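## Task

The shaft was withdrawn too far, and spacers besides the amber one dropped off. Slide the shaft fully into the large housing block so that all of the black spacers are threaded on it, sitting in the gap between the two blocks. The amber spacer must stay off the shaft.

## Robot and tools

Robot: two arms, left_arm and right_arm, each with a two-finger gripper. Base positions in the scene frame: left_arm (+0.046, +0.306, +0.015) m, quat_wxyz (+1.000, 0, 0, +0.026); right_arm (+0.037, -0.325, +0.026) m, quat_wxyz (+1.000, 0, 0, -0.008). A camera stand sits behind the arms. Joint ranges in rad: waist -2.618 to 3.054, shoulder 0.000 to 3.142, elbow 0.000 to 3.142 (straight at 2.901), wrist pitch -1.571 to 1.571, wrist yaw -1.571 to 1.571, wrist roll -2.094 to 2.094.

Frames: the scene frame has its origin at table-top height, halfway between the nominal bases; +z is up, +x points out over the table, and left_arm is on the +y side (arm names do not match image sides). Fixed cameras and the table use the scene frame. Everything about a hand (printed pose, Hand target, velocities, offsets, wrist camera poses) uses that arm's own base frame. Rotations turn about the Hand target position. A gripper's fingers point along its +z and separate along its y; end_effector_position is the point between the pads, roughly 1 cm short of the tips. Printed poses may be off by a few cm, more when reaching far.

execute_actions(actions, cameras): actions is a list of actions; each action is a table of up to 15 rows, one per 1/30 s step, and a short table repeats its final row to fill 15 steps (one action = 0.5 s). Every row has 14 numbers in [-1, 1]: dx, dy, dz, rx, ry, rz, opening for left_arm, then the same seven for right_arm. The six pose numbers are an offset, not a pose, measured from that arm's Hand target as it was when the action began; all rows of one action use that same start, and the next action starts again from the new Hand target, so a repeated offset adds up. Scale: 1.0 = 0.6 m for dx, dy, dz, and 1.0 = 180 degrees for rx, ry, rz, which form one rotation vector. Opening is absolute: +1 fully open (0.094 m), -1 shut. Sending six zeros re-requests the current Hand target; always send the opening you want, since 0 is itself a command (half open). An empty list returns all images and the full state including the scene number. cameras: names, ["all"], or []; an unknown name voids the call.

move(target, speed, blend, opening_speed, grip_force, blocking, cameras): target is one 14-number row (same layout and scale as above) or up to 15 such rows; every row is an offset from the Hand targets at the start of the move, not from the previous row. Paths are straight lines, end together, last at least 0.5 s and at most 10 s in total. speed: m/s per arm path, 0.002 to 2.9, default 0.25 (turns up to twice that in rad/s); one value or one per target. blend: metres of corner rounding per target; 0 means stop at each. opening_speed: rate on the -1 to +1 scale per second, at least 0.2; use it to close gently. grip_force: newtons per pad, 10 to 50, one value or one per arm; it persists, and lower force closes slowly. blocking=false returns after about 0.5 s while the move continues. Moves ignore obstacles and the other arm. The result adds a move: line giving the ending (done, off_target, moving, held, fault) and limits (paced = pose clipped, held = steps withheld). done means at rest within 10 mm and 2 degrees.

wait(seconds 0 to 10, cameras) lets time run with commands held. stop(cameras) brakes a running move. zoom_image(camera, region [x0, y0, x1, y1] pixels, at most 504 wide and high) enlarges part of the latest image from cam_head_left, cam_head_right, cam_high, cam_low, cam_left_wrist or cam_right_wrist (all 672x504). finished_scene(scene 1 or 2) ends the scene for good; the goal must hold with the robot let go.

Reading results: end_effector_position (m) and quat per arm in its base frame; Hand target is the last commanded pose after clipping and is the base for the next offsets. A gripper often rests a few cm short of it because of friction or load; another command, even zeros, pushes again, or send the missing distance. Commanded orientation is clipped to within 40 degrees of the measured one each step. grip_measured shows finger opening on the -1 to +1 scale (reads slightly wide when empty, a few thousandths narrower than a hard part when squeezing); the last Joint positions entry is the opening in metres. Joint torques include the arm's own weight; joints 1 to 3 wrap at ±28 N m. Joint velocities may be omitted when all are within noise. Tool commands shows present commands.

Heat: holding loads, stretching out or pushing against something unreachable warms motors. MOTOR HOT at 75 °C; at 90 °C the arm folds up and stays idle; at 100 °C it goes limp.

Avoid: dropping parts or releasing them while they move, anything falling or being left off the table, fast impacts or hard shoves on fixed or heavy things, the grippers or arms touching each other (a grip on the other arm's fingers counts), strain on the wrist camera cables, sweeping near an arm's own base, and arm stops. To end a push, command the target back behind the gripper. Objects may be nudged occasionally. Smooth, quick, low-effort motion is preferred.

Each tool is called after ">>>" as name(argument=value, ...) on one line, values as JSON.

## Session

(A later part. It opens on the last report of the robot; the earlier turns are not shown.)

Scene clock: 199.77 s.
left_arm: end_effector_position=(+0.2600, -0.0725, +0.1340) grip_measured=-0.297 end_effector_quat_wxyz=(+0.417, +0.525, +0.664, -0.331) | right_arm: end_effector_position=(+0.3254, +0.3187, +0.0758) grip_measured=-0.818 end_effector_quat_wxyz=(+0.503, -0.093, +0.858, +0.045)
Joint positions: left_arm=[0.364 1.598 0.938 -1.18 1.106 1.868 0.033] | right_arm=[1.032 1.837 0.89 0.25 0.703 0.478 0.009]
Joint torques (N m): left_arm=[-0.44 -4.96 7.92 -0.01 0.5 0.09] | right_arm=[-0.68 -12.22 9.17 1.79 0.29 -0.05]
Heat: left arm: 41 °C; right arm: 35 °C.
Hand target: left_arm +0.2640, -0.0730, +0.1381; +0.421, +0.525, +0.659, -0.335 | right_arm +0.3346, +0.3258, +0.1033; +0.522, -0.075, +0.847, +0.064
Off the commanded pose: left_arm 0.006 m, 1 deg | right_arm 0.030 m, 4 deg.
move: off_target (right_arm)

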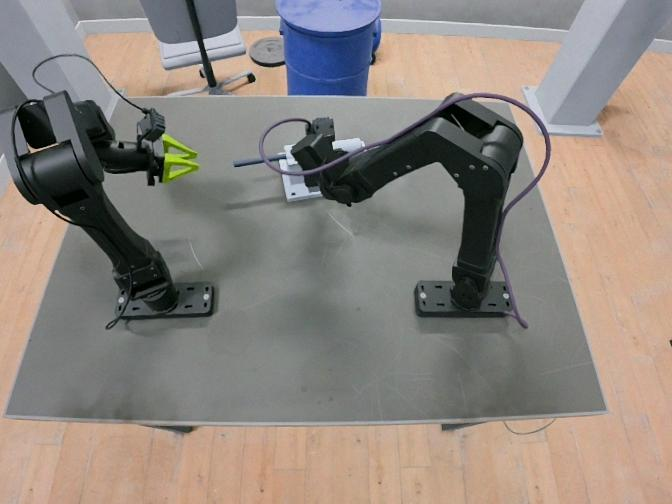

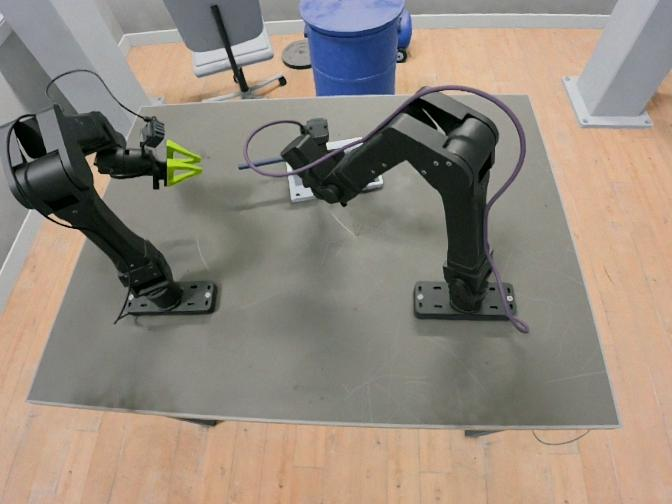

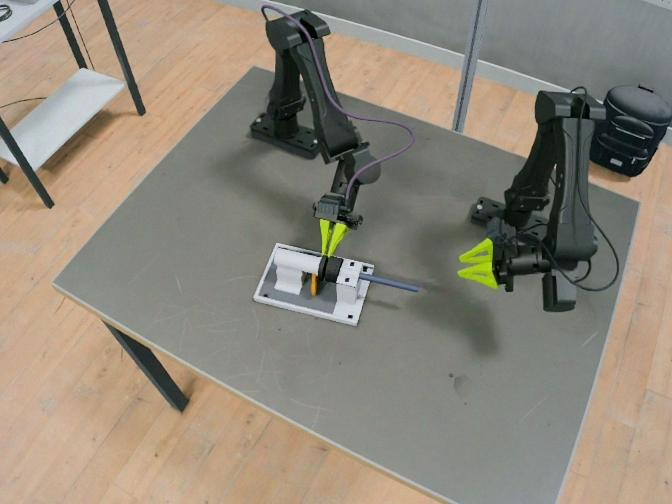

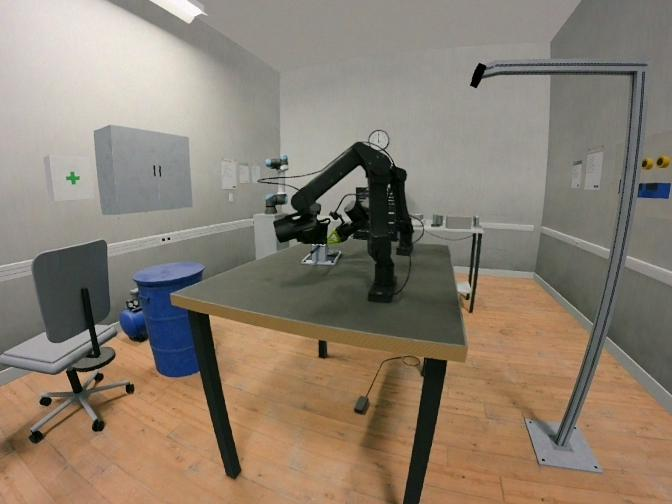

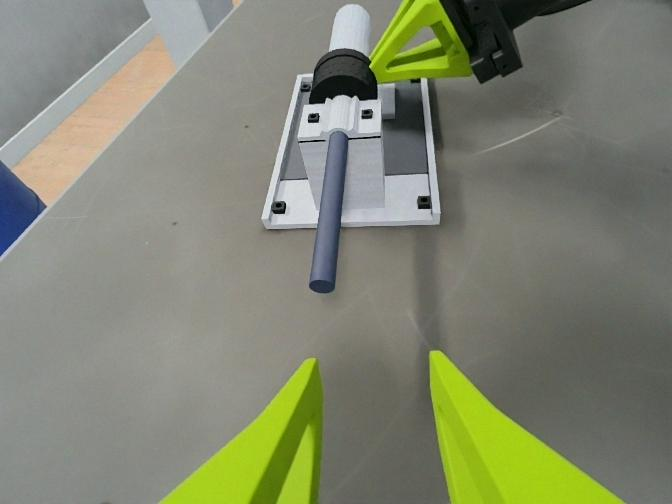

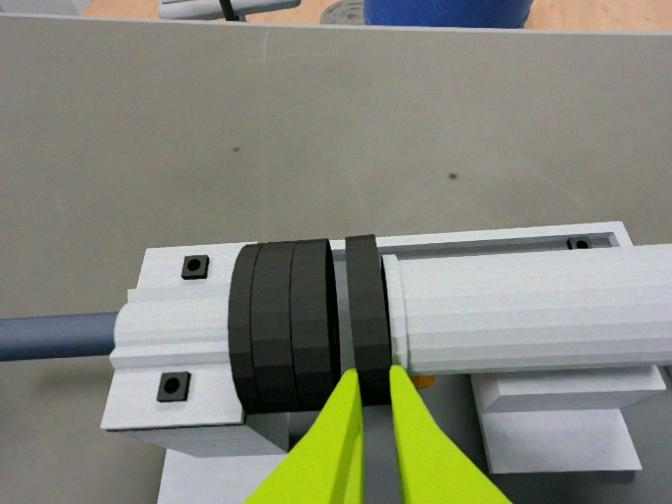

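>>> wait(seconds=0.1, cameras=["all"])

Scene clock: 202.37 s.
left_arm: end_effector_position=(+0.2599, -0.0725, +0.1341) grip_measured=-0.297 end_effector_quat_wxyz=(+0.417, +0.525, +0.664, -0.331) | right_arm: end_effector_position=(+0.3254, +0.3187, +0.0758) grip_measured=-0.818 end_effector_quat_wxyz=(+0.503, -0.093, +0.858, +0.045)
Joint positions: left_arm=[0.364 1.598 0.938 -1.18 1.106 1.868 0.033] | right_arm=[1.032 1.837 0.89 0.25 0.703 0.478 0.009]
Joint torques (N m): left_arm=[-0.43 -4.97 7.92 -0.01 0.49 0.07] | right_arm=[-0.69 -12.23 9.14 1.78 0.28 -0.05]
Heat: left arm: 40 °C; right arm: 35 °C.
Hand target: left_arm +0.2640, -0.0730, +0.1381; +0.421, +0.525, +0.660, -0.335 | right_arm +0.3346, +0.3258, +0.1033; +0.522, -0.075, +0.847, +0.064
Tool commands: left_gripper/opening=-0.3 right_gripper/opening=-0.91
Off the commanded pose: left_arm 0.006 m, 1 deg | right_arm 0.030 m, 4 deg.
wait: 0.10 s; at rest from the start

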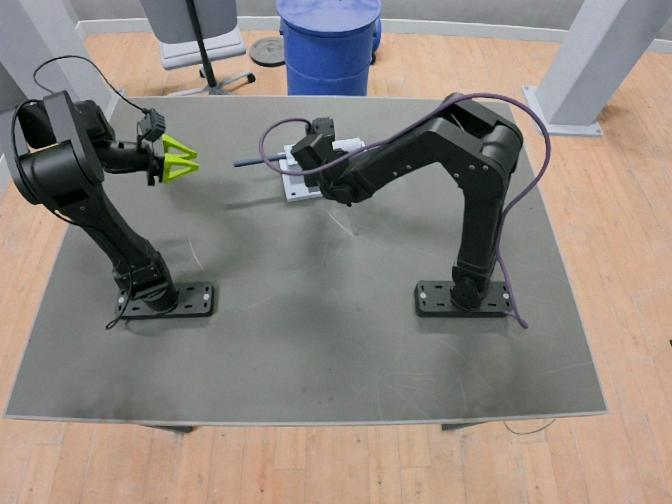

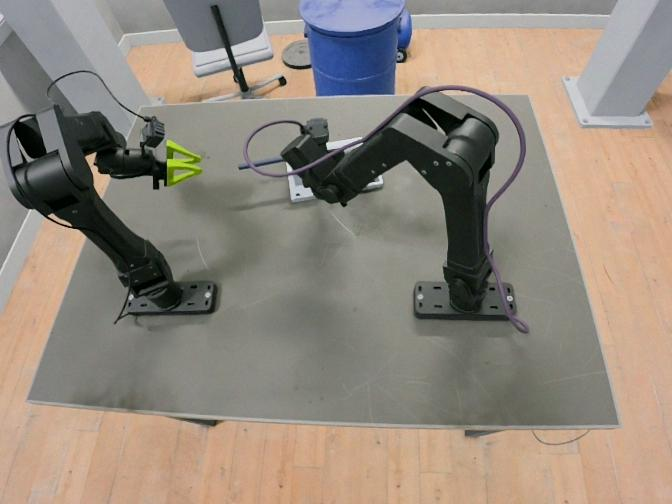

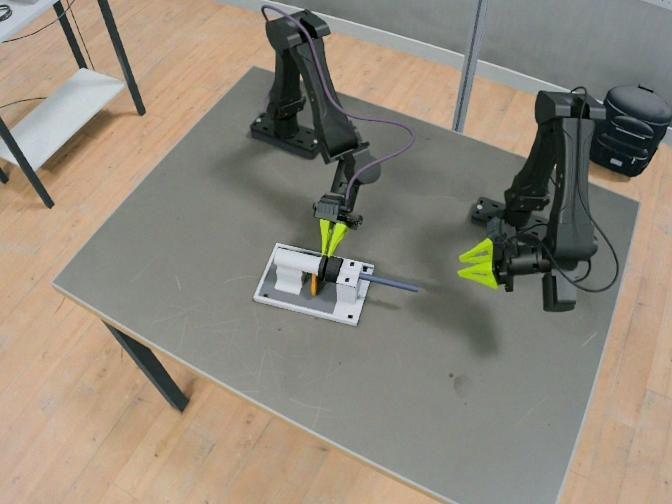

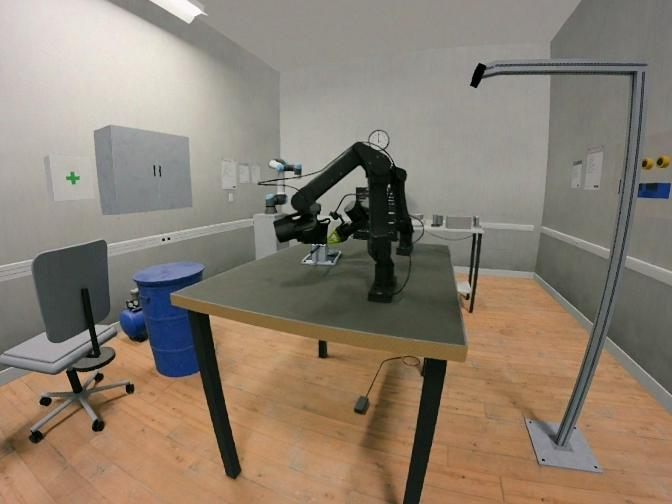

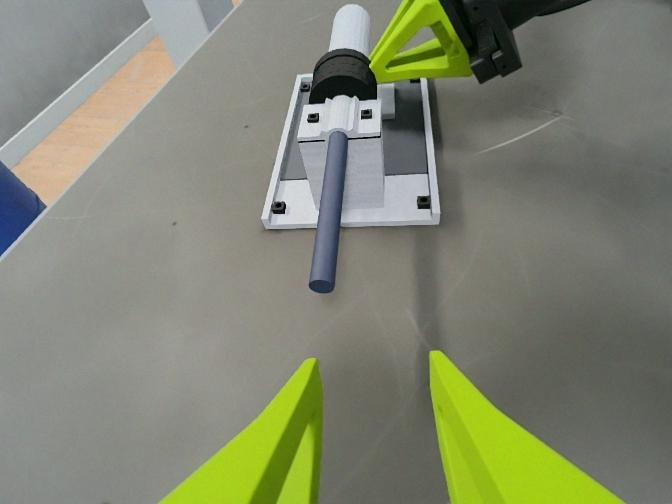

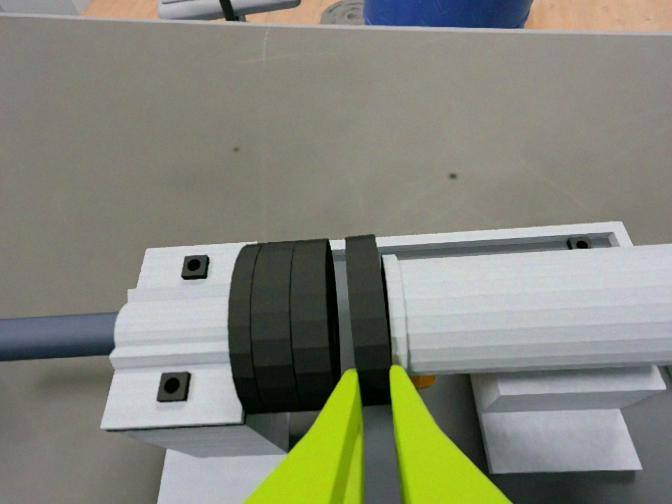

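>>> zoom_image(camera="cam_left_wrist", region=[240, 90, 440, 310])

Scaled by 2.291 from the camera's 672x504 image, which has a finer 960x720 frame.

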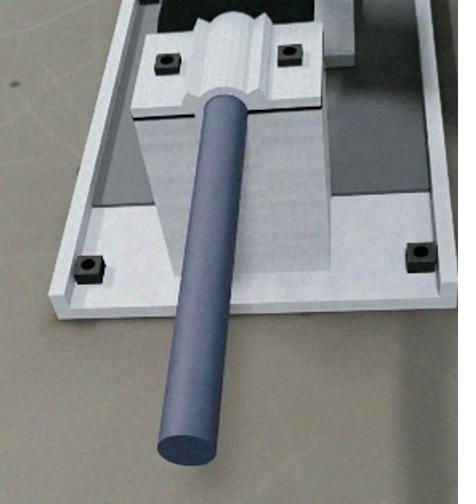

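>>> move(target=[0.0357, 0.0053, 0, 0, 0, -0.0267, -0.3, 0, 0, 0, 0, 0, 0, -0.91], speed=0.1, cameras=["cam_left_wrist"])

Scene clock: 207.83 s.
left_arm: end_effector_position=(+0.2814, -0.0689, +0.1354) grip_measured=-0.297 end_effector_quat_wxyz=(+0.404, +0.553, +0.641, -0.348) | right_arm: end_effector_position=(+0.3254, +0.3187, +0.0758) grip_measured=-0.818 end_effector_quat_wxyz=(+0.503, -0.093, +0.858, +0.045)
Joint positions: left_arm=[0.339 1.753 1.106 -1.302 1.088 1.993 0.033] | right_arm=[1.032 1.837 0.89 0.25 0.703 0.478 0.009]
Joint torques (N m): left_arm=[-0.54 -6.19 7.71 -0.19 0.47 0.07] | right_arm=[-0.68 -12.23 9.14 1.79 0.29 -0.05]
Heat: left arm: 39 °C; right arm: 35 °C.
Hand target: left_arm +0.2853, -0.0699, +0.1381; +0.407, +0.553, +0.637, -0.352 | right_arm +0.3346, +0.3258, +0.1033; +0.522, -0.075, +0.847, +0.064
Off the commanded pose: left_arm 0.005 m, 1 deg | right_arm 0.030 m, 4 deg.
move: off_target (right_arm)
Images, in order (width x height): cam_left_wrist 672x504.

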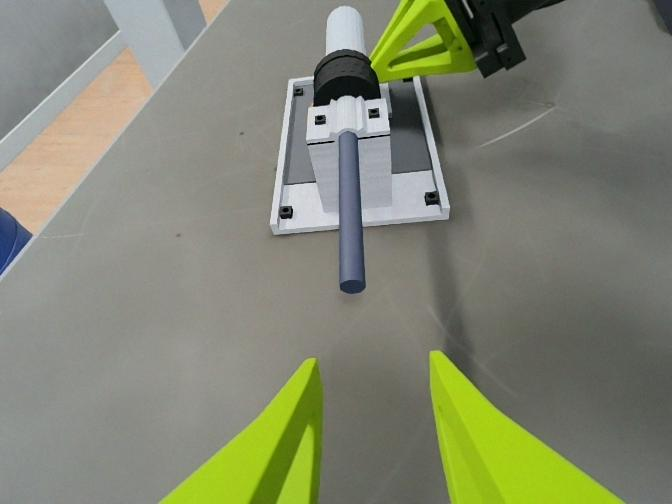

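>>> move(target=[0.0172, -0.0852, -0.0673, 0, 0, 0, -0.3, 0, 0, 0, 0, 0, 0, -0.91], speed=0.12, cameras=["cam_left_wrist"])

Scene clock: 210.73 s.
left_arm: end_effector_position=(+0.2973, -0.1179, +0.0920) grip_measured=-0.297 end_effector_quat_wxyz=(+0.398, +0.554, +0.643, -0.349) | right_arm: end_effector_position=(+0.3254, +0.3187, +0.0758) grip_measured=-0.818 end_effector_quat_wxyz=(+0.503, -0.093, +0.858, +0.045)
Joint positions: left_arm=[0.15 1.753 0.94 -0.78 1.115 1.586 0.033] | right_arm=[1.032 1.837 0.89 0.25 0.703 0.478 0.009]
Joint torques (N m): left_arm=[-0.42 -9.31 4.72 0.55 0.6 -0.04] | right_arm=[-0.69 -12.22 9.16 1.78 0.28 -0.05]
Heat: left arm: 38 °C; right arm: 35 °C.
Hand target: left_arm +0.2957, -0.1210, +0.0976; +0.406, +0.552, +0.637, -0.352 | right_arm +0.3346, +0.3258, +0.1033; +0.522, -0.075, +0.847, +0.064
Off the commanded pose: left_arm 0.007 m, 1 deg | right_arm 0.030 m, 4 deg.
move: off_target (right_arm)
Images, in order (width x height): cam_left_wrist 672x504.

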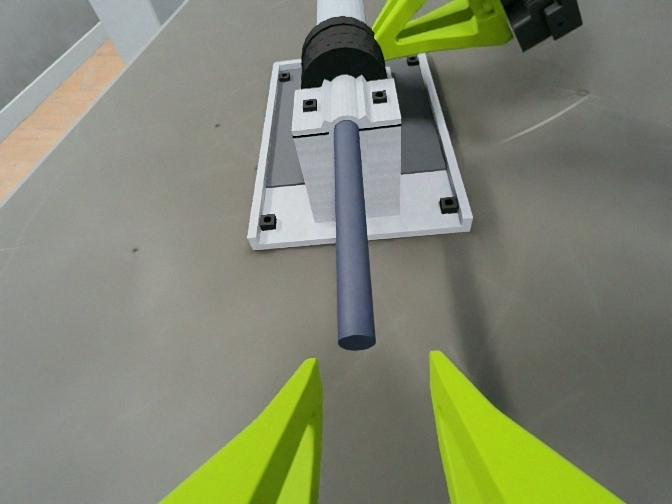

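>>> zoom_image(camera="cam_left_wrist", region=[260, 90, 460, 390])

Scaled by 1.680 from the camera's 672x504 image, which has a finer 960x720 frame.

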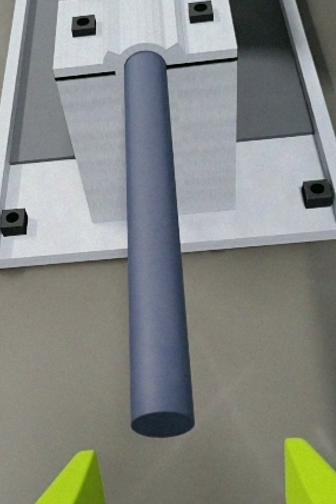

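>>> move(target=[0.0205, -0.0467, -0.0367, 0, 0, 0.006, -0.3, 0, 0, 0, 0, 0, 0, -0.91], speed=0.1, cameras=["cam_left_wrist", "cam_right_wrist"])

Scene clock: 218.60 s.
left_arm: end_effector_position=(+0.3113, -0.1466, +0.0767) grip_measured=-0.297 end_effector_quat_wxyz=(+0.411, +0.549, +0.643, -0.341) | right_arm: end_effector_position=(+0.3254, +0.3187, +0.0758) grip_measured=-0.818 end_effector_quat_wxyz=(+0.503, -0.093, +0.858, +0.045)
Joint positions: left_arm=[0.045 1.753 0.846 -0.405 1.109 1.297 0.033] | right_arm=[1.032 1.837 0.89 0.25 0.703 0.478 0.009]
Joint torques (N m): left_arm=[-0.43 -7.6 4.79 0.96 0.49 -0.04] | right_arm=[-0.68 -12.23 9.17 1.78 0.28 -0.04]
Heat: left arm: 37 °C; right arm: 35 °C.
Hand target: left_arm +0.3081, -0.1490, +0.0756; +0.410, +0.547, +0.642, -0.348 | right_arm +0.3346, +0.3258, +0.1033; +0.522, -0.075, +0.847, +0.064
Off the commanded pose: left_arm 0.004 m, 1 deg | right_arm 0.030 m, 4 deg.
move: off_target (right_arm)
Images, in order (width x height): cam_left_wrist 672x504, cam_right_wrist 672x504.

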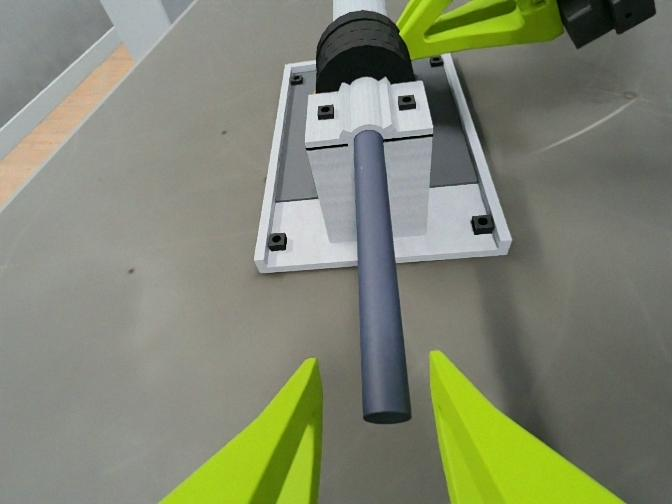

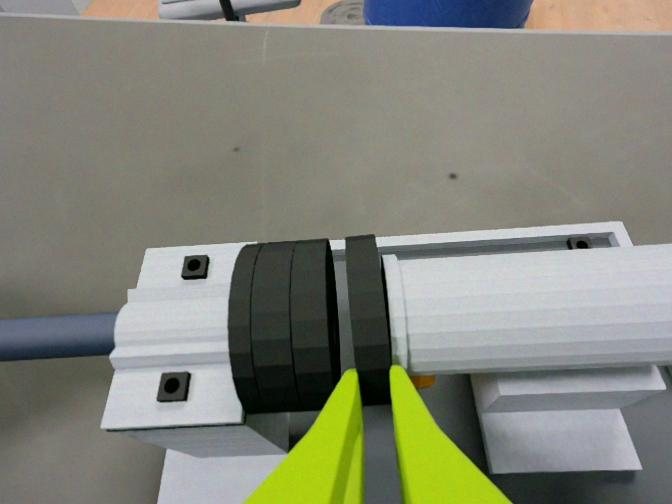

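>>> zoom_image(camera="cam_left_wrist", region=[290, 100, 490, 440])

Scaled by 1.482 from the camera's 672x504 image, which has a finer 960x720 frame.

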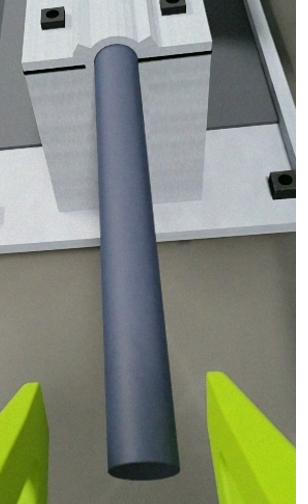

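>>> move(target=[0.0087, -0.0477, -0.0217, 0, 0, -0.0033, -0.3, 0, 0, 0, 0, 0, 0, -0.91], speed=0.08, cameras=["cam_left_wrist"])

Scene clock: 223.90 s.
left_arm: end_effector_position=(+0.3174, -0.1760, +0.0677) grip_measured=-0.297 end_effector_quat_wxyz=(+0.414, +0.554, +0.637, -0.341) | right_arm: end_effector_position=(+0.3254, +0.3187, +0.0758) grip_measured=-0.818 end_effector_quat_wxyz=(+0.503, -0.093, +0.858, +0.045)
Joint positions: left_arm=[-0.055 1.776 0.802 -0.159 1.082 1.111 0.033] | right_arm=[1.032 1.837 0.89 0.25 0.703 0.478 0.009]
Joint torques (N m): left_arm=[-0.34 -6.78 4.77 1.2 0.45 -0.05] | right_arm=[-0.68 -12.23 9.17 1.79 0.29 -0.05]
Heat: left arm: 37 °C; right arm: 35 °C.
Hand target: left_arm +0.3132, -0.1777, +0.0626; +0.408, +0.550, +0.639, -0.350 | right_arm +0.3346, +0.3258, +0.1033; +0.522, -0.075, +0.847, +0.064
Off the commanded pose: left_arm 0.007 m, 1 deg | right_arm 0.030 m, 4 deg.
move: off_target (right_arm)
Images, in order (width x height): cam_left_wrist 672x504.

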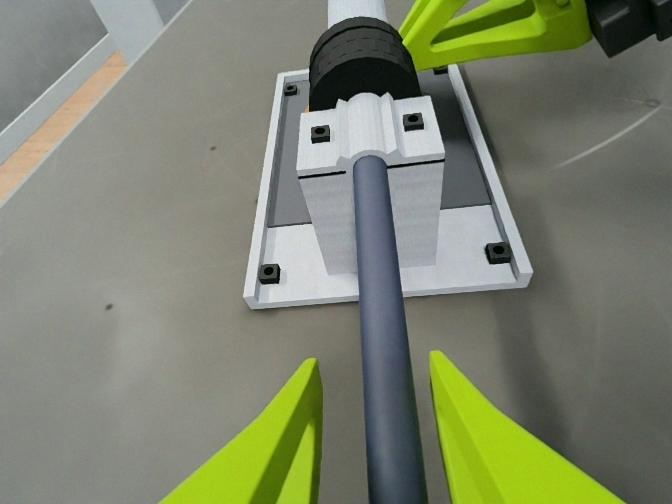

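>>> zoom_image(camera="cam_left_wrist", region=[290, 130, 490, 504])

Scaled by 1.348 from the camera's 672x504 image, which has a finer 960x720 frame.

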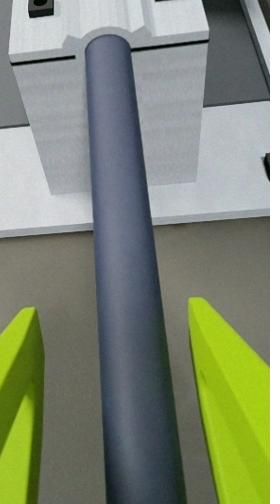

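>>> move(target=[-0.0050, -0.0010, -0.020, 0, 0, 0.003, -0.3, 0, 0, 0, 0, 0, 0, -0.91], speed=0.06, cameras=["cam_left_wrist"])

Scene clock: 227.00 s.
left_arm: end_effector_position=(+0.3148, -0.1761, +0.0560) grip_measured=-0.297 end_effector_quat_wxyz=(+0.416, +0.550, +0.640, -0.338) | right_arm: end_effector_position=(+0.3254, +0.3187, +0.0758) grip_measured=-0.818 end_effector_quat_wxyz=(+0.503, -0.093, +0.858, +0.045)
Joint positions: left_arm=[-0.058 1.795 0.758 -0.072 1.076 1.084 0.033] | right_arm=[1.032 1.837 0.89 0.25 0.703 0.478 0.009]
Joint torques (N m): left_arm=[-0.47 -6.56 4.6 1.23 0.44 -0.05] | right_arm=[-0.68 -12.23 9.16 1.78 0.28 -0.05]
Heat: left arm: 37 °C; right arm: 35 °C.
Hand target: left_arm +0.3102, -0.1783, +0.0506; +0.410, +0.547, +0.642, -0.348 | right_arm +0.3346, +0.3258, +0.1033; +0.522, -0.075, +0.847, +0.064
Off the commanded pose: left_arm 0.007 m, 1 deg | right_arm 0.030 m, 4 deg.
move: off_target (right_arm)
Images, in order (width x height): cam_left_wrist 672x504.

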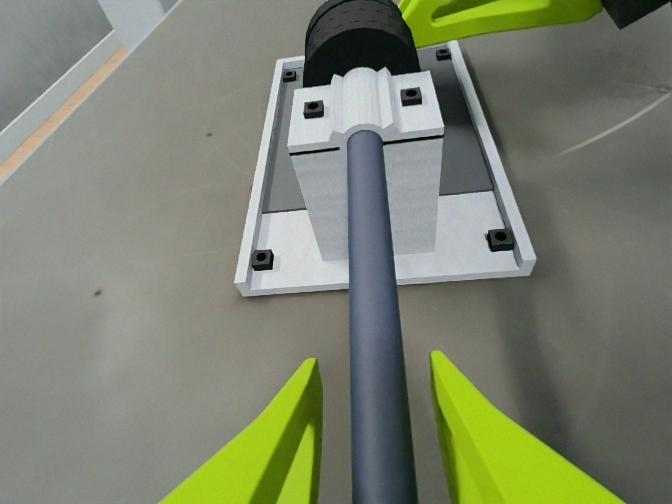

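>>> zoom_image(camera="cam_left_wrist", region=[300, 100, 460, 504])

Scaled by 1.248 from the camera's 672x504 image, which has a finer 960x720 frame.

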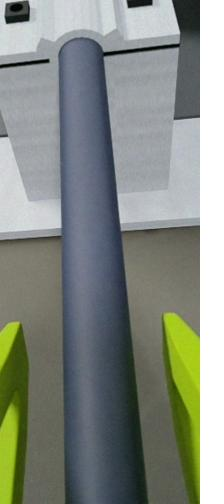

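>>> move(target=[0, 0, 0, 0, 0, 0, -0.8, 0, 0, 0, 0, 0, 0, -0.91], speed=0.06, opening_speed=0.4, cameras=["cam_left_wrist", "cam_right_wrist"])

Scene clock: 231.20 s.
left_arm: end_effector_position=(+0.3142, -0.1762, +0.0556) grip_measured=-0.722 end_effector_quat_wxyz=(+0.416, +0.550, +0.640, -0.339) | right_arm: end_effector_position=(+0.3254, +0.3187, +0.0758) grip_measured=-0.818 end_effector_quat_wxyz=(+0.503, -0.093, +0.858, +0.045)
Joint positions: left_arm=[-0.058 1.795 0.756 -0.071 1.077 1.083 0.013] | right_arm=[1.032 1.837 0.89 0.25 0.703 0.478 0.009]
Joint torques (N m): left_arm=[-0.47 -6.54 4.79 1.24 0.43 -0.05] | right_arm=[-0.69 -12.23 9.16 1.78 0.28 -0.05]
Heat: left arm: 37 °C; right arm: 35 °C.
Hand target: left_arm +0.3103, -0.1783, +0.0506; +0.410, +0.547, +0.642, -0.348 | right_arm +0.3346, +0.3258, +0.1033; +0.522, -0.075, +0.847, +0.064
Off the commanded pose: left_arm 0.007 m, 1 deg | right_arm 0.030 m, 4 deg.
move: off_target (right_arm)
Images, in order (width x height): cam_left_wrist 672x504, cam_right_wrist 672x504.

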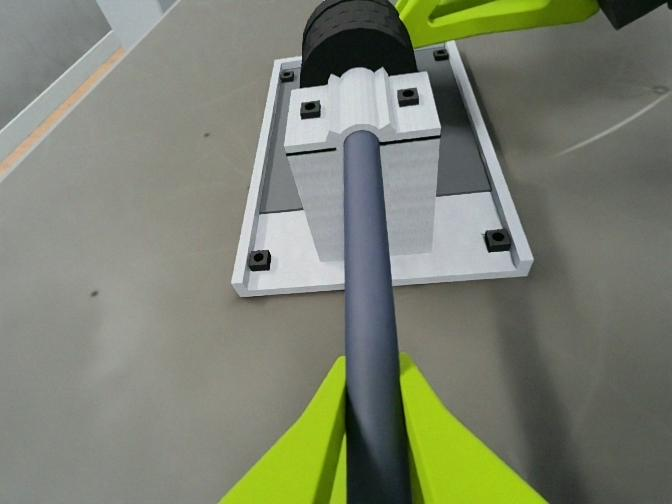

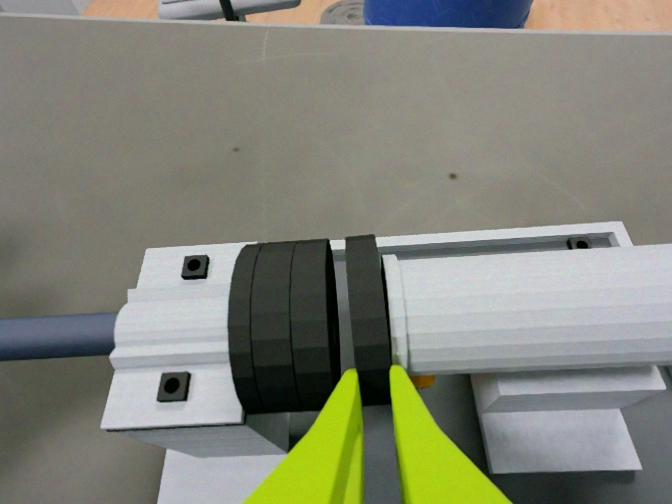

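>>> move(target=[0.0076, -0.0325, 0, 0, 0, 0, -0.85, 0, 0, 0, 0, 0, 0, -0.91], speed=0.06, cameras=["cam_left_wrist", "cam_right_wrist"])

Scene clock: 233.07 s.
left_arm: end_effector_position=(+0.3148, -0.1859, +0.0556) grip_measured=-0.722 end_effector_quat_wxyz=(+0.411, +0.539, +0.648, -0.347) | right_arm: end_effector_position=(+0.3254, +0.3187, +0.0758) grip_measured=-0.818 end_effector_quat_wxyz=(+0.503, -0.092, +0.858, +0.045)
Joint positions: left_arm=[-0.09 1.797 0.745 -0.003 1.065 0.989 0.013] | right_arm=[1.032 1.837 0.89 0.25 0.703 0.478 0.009]
Joint torques (N m): left_arm=[-3.32 -5.86 5.38 1.78 0.26 -0.23] | right_arm=[-0.69 -12.23 9.16 1.78 0.29 -0.05]
Heat: left arm: 37 °C; right arm: 35 °C.
Hand target: left_arm +0.3148, -0.1977, +0.0506; +0.410, +0.547, +0.642, -0.348 | right_arm +0.3347, +0.3258, +0.1034; +0.522, -0.075, +0.847, +0.064
Off the commanded pose: left_arm 0.013 m, 1 deg | right_arm 0.030 m, 4 deg.
move: off_target (left_arm, right_arm)
Images, in order (width x height): cam_left_wrist 672x504, cam_right_wrist 672x504.

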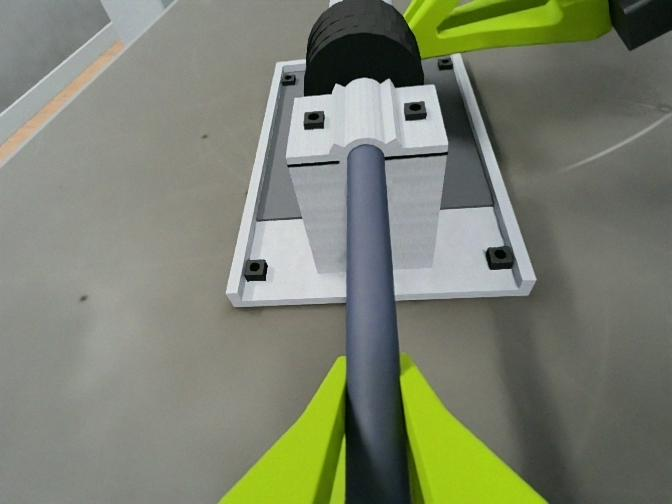

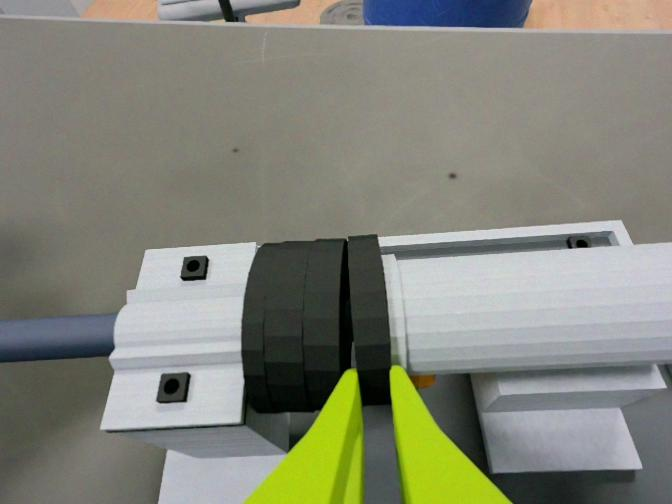

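>>> move(target=[0.0030, -0.0130, 0, 0, 0, 0, -0.85, 0, 0, 0, 0, 0, 0, -0.91], speed=0.06, cameras=["cam_left_wrist", "cam_right_wrist"])

Scene clock: 234.70 s.
left_arm: end_effector_position=(+0.3148, -0.1866, +0.0556) grip_measured=-0.722 end_effector_quat_wxyz=(+0.408, +0.530, +0.654, -0.352) | right_arm: end_effector_position=(+0.3254, +0.3187, +0.0758) grip_measured=-0.818 end_effector_quat_wxyz=(+0.503, -0.091, +0.858, +0.046)
Joint positions: left_arm=[-0.092 1.797 0.74 0.011 1.065 0.956 0.013] | right_arm=[1.032 1.837 0.89 0.25 0.703 0.48 0.009]
Joint torques (N m): left_arm=[-5.3 -5.56 5.79 2.01 0.15 -0.32] | right_arm=[-0.68 -12.22 9.17 1.77 0.29 -0.1]
Heat: left arm: 37 °C; right arm: 35 °C.
Hand target: left_arm +0.3165, -0.2055, +0.0505; +0.410, +0.547, +0.642, -0.348 | right_arm +0.3347, +0.3258, +0.1034; +0.522, -0.075, +0.847, +0.064
Off the commanded pose: left_arm 0.020 m, 2 deg | right_arm 0.030 m, 4 deg.
move: off_target (left_arm, right_arm)
Images, in order (width x height): cam_left_wrist 672x504, cam_right_wrist 672x504.

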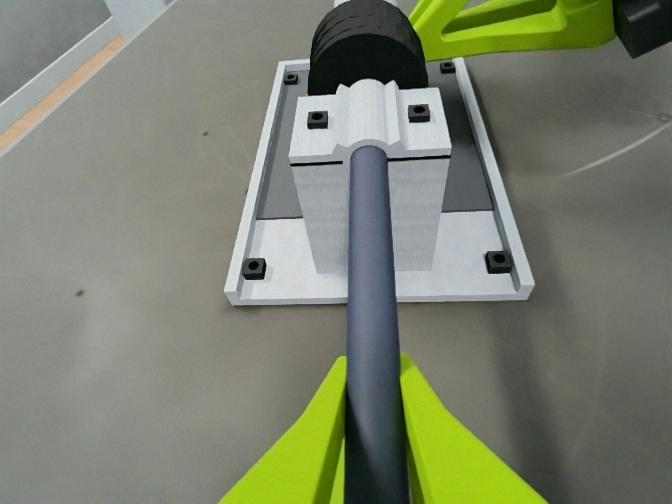

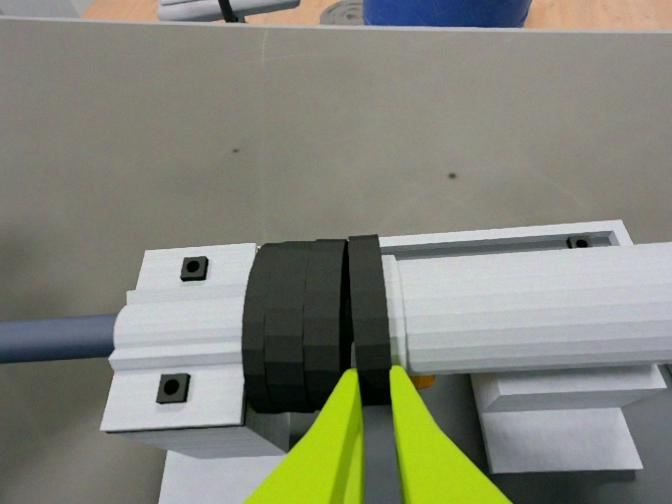

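>>> move(target=[[0, 0, 0, 0.0038, -0.0162, 0, -0.85, 0, 0, 0, 0, 0, 0, -0.91], [0, 0, 0, -0.0038, 0.0162, 0, -0.85, 0, 0, 0, 0, 0, 0, -0.91], [0, 0, 0, 0, 0, 0, -0.85, 0, 0, 0, 0, 0, 0, -0.91]], speed=0.1, blend=0.005, cameras=["cam_right_wrist"])

Scene clock: 236.80 s.
left_arm: end_effector_position=(+0.3145, -0.1871, +0.0555) grip_measured=-0.722 end_effector_quat_wxyz=(+0.411, +0.528, +0.654, -0.354) | right_arm: end_effector_position=(+0.3254, +0.3187, +0.0758) grip_measured=-0.818 end_effector_quat_wxyz=(+0.503, -0.091, +0.858, +0.046)
Joint positions: left_arm=[-0.092 1.798 0.731 0.034 1.071 0.942 0.013] | right_arm=[1.032 1.837 0.89 0.25 0.703 0.481 0.009]
Joint torques (N m): left_arm=[-5.34 -5.65 6.48 1.86 0.1 -0.21] | right_arm=[-0.69 -12.23 9.17 1.79 0.29 -0.09]
Heat: left arm: 38 °C; right arm: 35 °C.
Hand target: left_arm +0.3167, -0.2055, +0.0507; +0.410, +0.547, +0.642, -0.348 | right_arm +0.3347, +0.3258, +0.1034; +0.522, -0.075, +0.847, +0.064
Off the commanded pose: left_arm 0.019 m, 3 deg | right_arm 0.030 m, 4 deg.
move: off_target (left_arm, right_arm)
Images, in order (width x height): cam_right_wrist 672x504.

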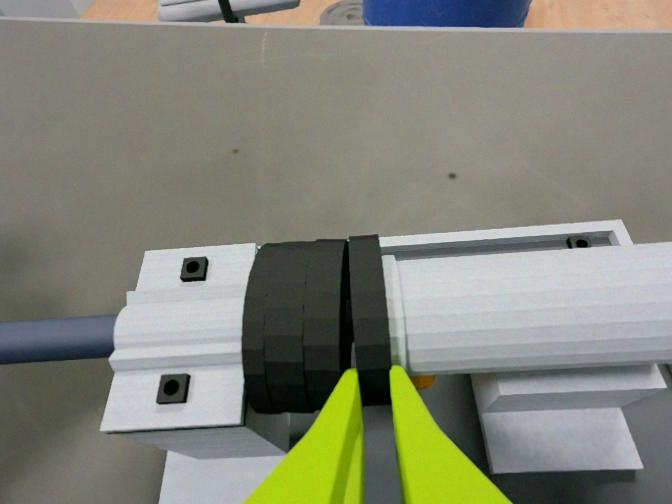

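>>> zoom_image(camera="cam_right_wrist", region=[230, 210, 450, 430])

Scaled by 2.291 from the camera's 672x504 image, which has a finer 960x720 frame.

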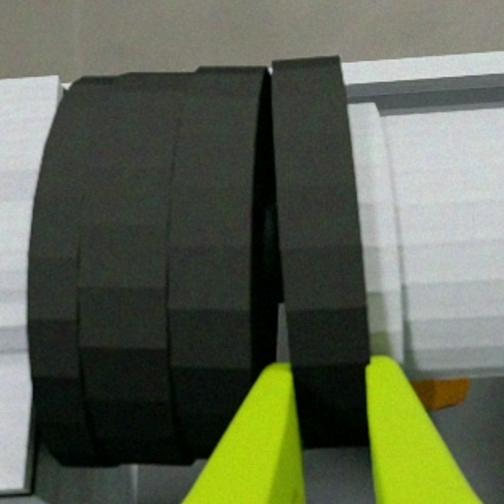

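>>> move(target=[[0, 0, 0.0167, 0.0038, -0.0162, 0, -0.85, 0, 0, 0, 0, 0, 0, -0.91], [0, 0, 0.0167, -0.0038, 0.0162, 0, -0.85, 0, 0, 0, 0, 0, 0, -0.91], [0, 0, 0.0167, 0, 0, 0, -0.85, 0, 0, 0, 0, 0, 0, -0.91]], speed=0.1, blend=0.005, cameras=["cam_right_wrist"])

Scene clock: 240.57 s.
left_arm: end_effector_position=(+0.3142, -0.1868, +0.0557) grip_measured=-0.722 end_effector_quat_wxyz=(+0.401, +0.525, +0.662, -0.353) | right_arm: end_effector_position=(+0.3254, +0.3187, +0.0758) grip_measured=-0.818 end_effector_quat_wxyz=(+0.503, -0.090, +0.858, +0.046)
Joint positions: left_arm=[-0.096 1.79 0.742 -0.005 1.055 0.939 0.013] | right_arm=[1.032 1.837 0.89 0.25 0.703 0.483 0.009]
Joint torques (N m): left_arm=[-5.07 -7.77 6.71 1.78 0.25 -0.2] | right_arm=[-0.66 -12.23 9.17 1.78 0.29 -0.1]
Heat: left arm: 38 °C; right arm: 35 °C.
Hand target: left_arm +0.3166, -0.2055, +0.0607; +0.410, +0.547, +0.642, -0.348 | right_arm +0.3347, +0.3258, +0.1034; +0.522, -0.075, +0.847, +0.064
Off the commanded pose: left_arm 0.020 m, 4 deg | right_arm 0.030 m, 4 deg.
move: off_target (left_arm, right_arm)
Images, in order (width x height): cam_right_wrist 672x504.

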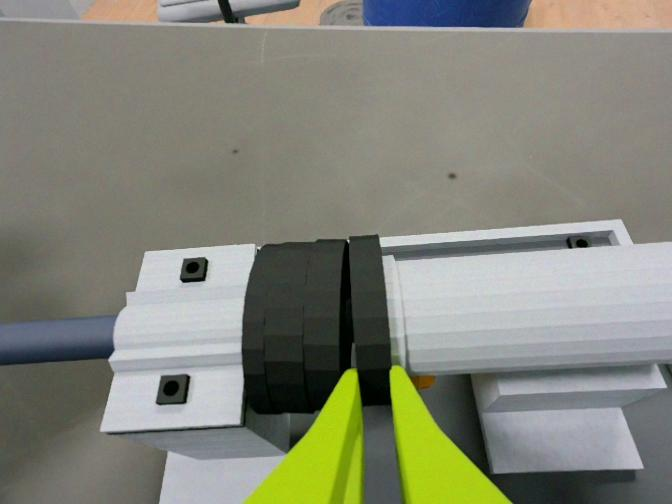

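>>> zoom_image(camera="cam_right_wrist", region=[320, 225, 440, 265])

>>> zoom_image(camera="cam_right_wrist", region=[320, 365, 440, 415])

>>> zoom_image(camera="cam_right_wrist", region=[0, 290, 120, 390])

Scaled by 4.200 from the camera's 672x504 image, which has a finer 960x720 frame.

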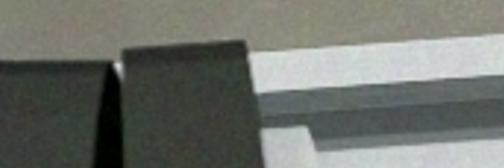

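Scaled by 4.200 from the camera's 672x504 image, which has a finer 960x720 frame.

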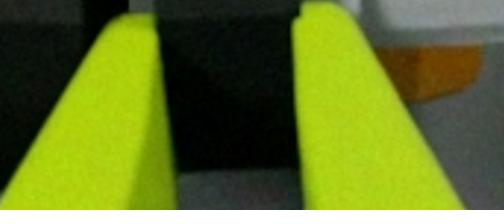

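Scaled by 4.200 from the camera's 672x504 image, which has a finer 960x720 frame.

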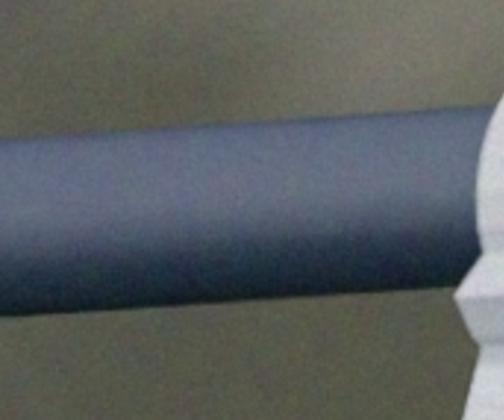

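>>> move(target=[[0.016, 0.004, 0, 0, 0, 0, -0.85, 0, 0, 0, 0, 0, 0, -0.91], [0.012, 0.003, -0.018, 0, 0, 0, -0.85, 0, 0, 0, 0, 0, 0, -0.91], [-0.016, -0.004, -0.018, 0, 0, 0, -0.85, 0, 0, 0, 0, 0, 0, -0.91], [-0.016, -0.004, 0, 0, 0, 0, -0.85, 0, 0, 0, 0, 0, 0, -0.91], [0, 0, 0, 0, 0, 0, -0.85, 0, 0, 0, 0, 0, 0, -0.91]], speed=0.06, blend=0.003, cameras=["cam_right_wrist"])

Scene clock: 245.70 s.
left_arm: end_effector_position=(+0.3141, -0.1868, +0.0556) grip_measured=-0.722 end_effector_quat_wxyz=(+0.408, +0.527, +0.660, -0.346) | right_arm: end_effector_position=(+0.3254, +0.3187, +0.0758) grip_measured=-0.818 end_effector_quat_wxyz=(+0.503, -0.090, +0.858, +0.046)
Joint positions: left_arm=[-0.098 1.78 0.723 0.033 1.046 0.929 0.013] | right_arm=[1.032 1.837 0.89 0.25 0.703 0.483 0.009]
Joint torques (N m): left_arm=[-4.88 -6.8 8.43 1.49 0.31 -0.11] | right_arm=[-0.69 -12.22 9.16 1.79 0.29 -0.1]
Heat: left arm: 38 °C; right arm: 35 °C.
Hand target: left_arm +0.3165, -0.2055, +0.0606; +0.410, +0.547, +0.642, -0.348 | right_arm +0.3347, +0.3258, +0.1034; +0.522, -0.075, +0.847, +0.064
Off the commanded pose: left_arm 0.020 m, 3 deg | right_arm 0.030 m, 4 deg.
move: off_target (left_arm, right_arm)
Images, in order (width x height): cam_right_wrist 672x504.

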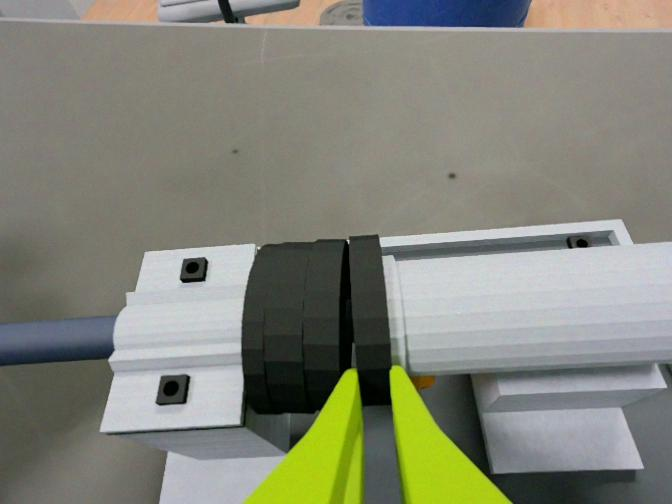

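>>> zoom_image(camera="cam_right_wrist", region=[320, 280, 400, 370])

Scaled by 5.600 from the camera's 672x504 image, which has a finer 960x720 frame.

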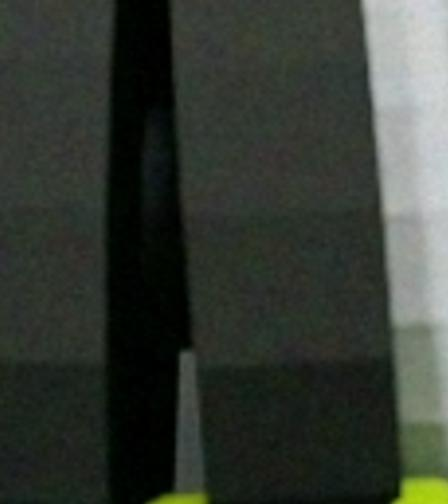

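>>> move(target=[[-0.0022, 0.0095, -0.0083, 0, 0, 0, -0.85, 0, 0, 0, 0, 0, 0, -0.91], [-0.0022, 0.0095, -0.0083, 0, 0, 0, -0.85, 0, 0, 0.005, 0, 0, 0, -0.91]], speed=0.05, cameras=["cam_right_wrist"])

Scene clock: 250.90 s.
left_arm: end_effector_position=(+0.3140, -0.1868, +0.0555) grip_measured=-0.722 end_effector_quat_wxyz=(+0.411, +0.533, +0.656, -0.342) | right_arm: end_effector_position=(+0.3254, +0.3188, +0.0760) grip_measured=-0.818 end_effector_quat_wxyz=(+0.502, -0.091, +0.859, +0.045)
Joint positions: left_arm=[-0.098 1.78 0.723 0.032 1.045 0.947 0.013] | right_arm=[1.032 1.837 0.894 0.242 0.703 0.484 0.009]
Joint torques (N m): left_arm=[-3.26 -5.6 7.86 1.42 0.39 0] | right_arm=[-0.66 -12.96 9.26 1.75 0.29 -0.11]
Heat: left arm: 38 °C; right arm: 35 °C.
Hand target: left_arm +0.3152, -0.1998, +0.0555; +0.410, +0.547, +0.642, -0.348 | right_arm +0.3346, +0.3258, +0.1063; +0.522, -0.075, +0.847, +0.064
Off the commanded pose: left_arm 0.013 m, 2 deg | right_arm 0.033 m, 4 deg.
move: off_target (left_arm, right_arm)
Images, in order (width x height): cam_right_wrist 672x504.

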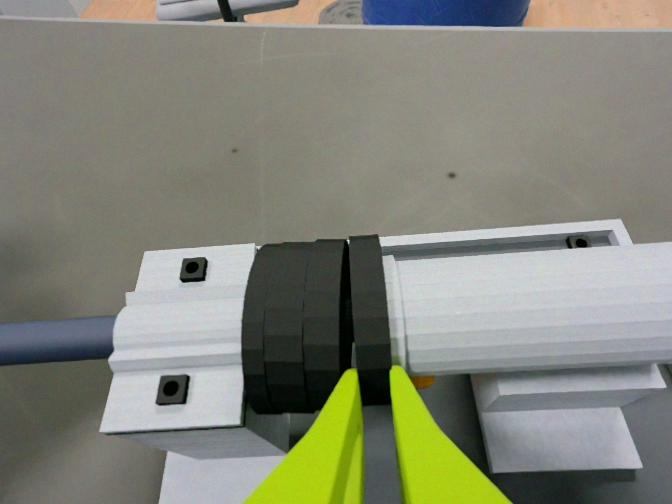

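>>> move(target=[0, 0, 0, 0, 0, 0, -0.85, -0.004, 0, 0.006, 0, 0, 0, -0.91], speed=0.05, cameras=["cam_right_wrist"])

Scene clock: 251.97 s.
left_arm: end_effector_position=(+0.3140, -0.1868, +0.0555) grip_measured=-0.722 end_effector_quat_wxyz=(+0.411, +0.533, +0.656, -0.342) | right_arm: end_effector_position=(+0.3246, +0.3195, +0.0760) grip_measured=-0.818 end_effector_quat_wxyz=(+0.499, -0.092, +0.860, +0.048)
Joint positions: left_arm=[-0.098 1.78 0.723 0.032 1.045 0.947 0.013] | right_arm=[1.032 1.834 0.894 0.238 0.695 0.486 0.009]
Joint torques (N m): left_arm=[-3.28 -5.63 7.84 1.43 0.38 0] | right_arm=[-0.27 -13.76 9.42 1.62 0.41 -0.08]
Heat: left arm: 38 °C; right arm: 35 °C.
Hand target: left_arm +0.3152, -0.1998, +0.0555; +0.410, +0.547, +0.642, -0.348 | right_arm +0.3322, +0.3257, +0.1099; +0.522, -0.075, +0.847, +0.064
Off the commanded pose: left_arm 0.013 m, 2 deg | right_arm 0.035 m, 4 deg.
move: off_target (left_arm, right_arm)
Images, in order (width x height): cam_right_wrist 672x504.

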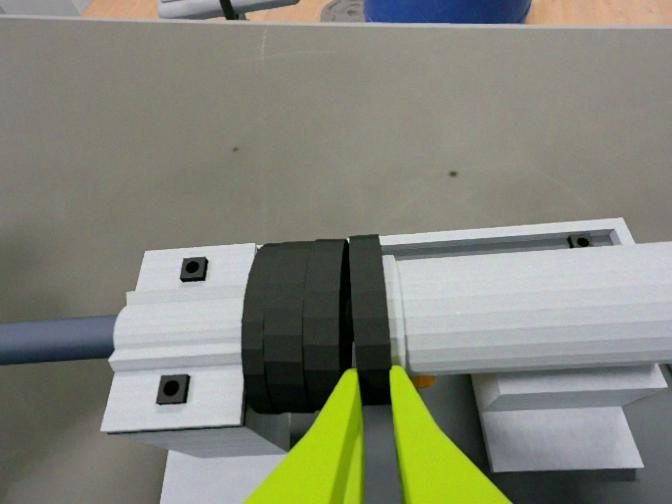

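>>> move(target=[-0.0020, 0.0217, 0, 0, 0, 0, -0.85, 0, 0, 0, 0, 0, 0, -0.91], speed=0.05, cameras=["cam_right_wrist"])

Scene clock: 254.50 s.
left_arm: end_effector_position=(+0.3142, -0.1855, +0.0557) grip_measured=-0.722 end_effector_quat_wxyz=(+0.414, +0.548, +0.645, -0.336) | right_arm: end_effector_position=(+0.3247, +0.3196, +0.0762) grip_measured=-0.818 end_effector_quat_wxyz=(+0.498, -0.092, +0.861, +0.047)
Joint positions: left_arm=[-0.093 1.785 0.739 -0.005 1.05 1.009 0.013] | right_arm=[1.032 1.834 0.898 0.228 0.695 0.487 0.009]
Joint torques (N m): left_arm=[0.1 -6.24 7.21 1.04 0.54 0.1] | right_arm=[-0.25 -13.76 9.1 1.7 0.41 -0.1]
Heat: left arm: 38 °C; right arm: 35 °C.
Hand target: left_arm +0.3140, -0.1869, +0.0556; +0.410, +0.547, +0.642, -0.348 | right_arm +0.3323, +0.3258, +0.1100; +0.522, -0.075, +0.847, +0.064
Off the commanded pose: left_arm 0.001 m, 2 deg | right_arm 0.035 m, 4 deg.
move: off_target (right_arm)
Images, in order (width x height): cam_right_wrist 672x504.

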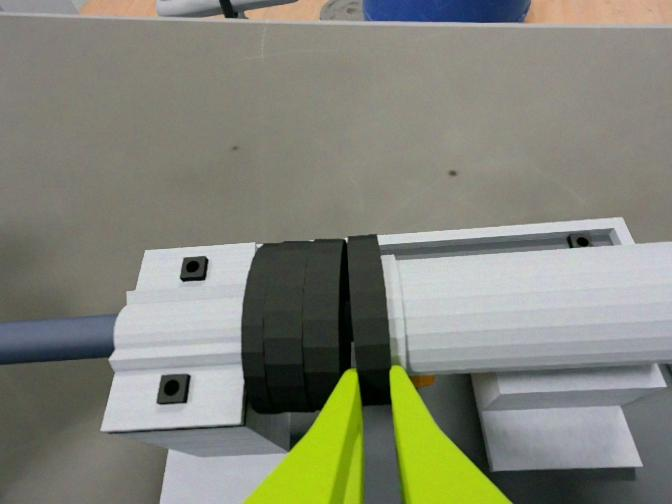

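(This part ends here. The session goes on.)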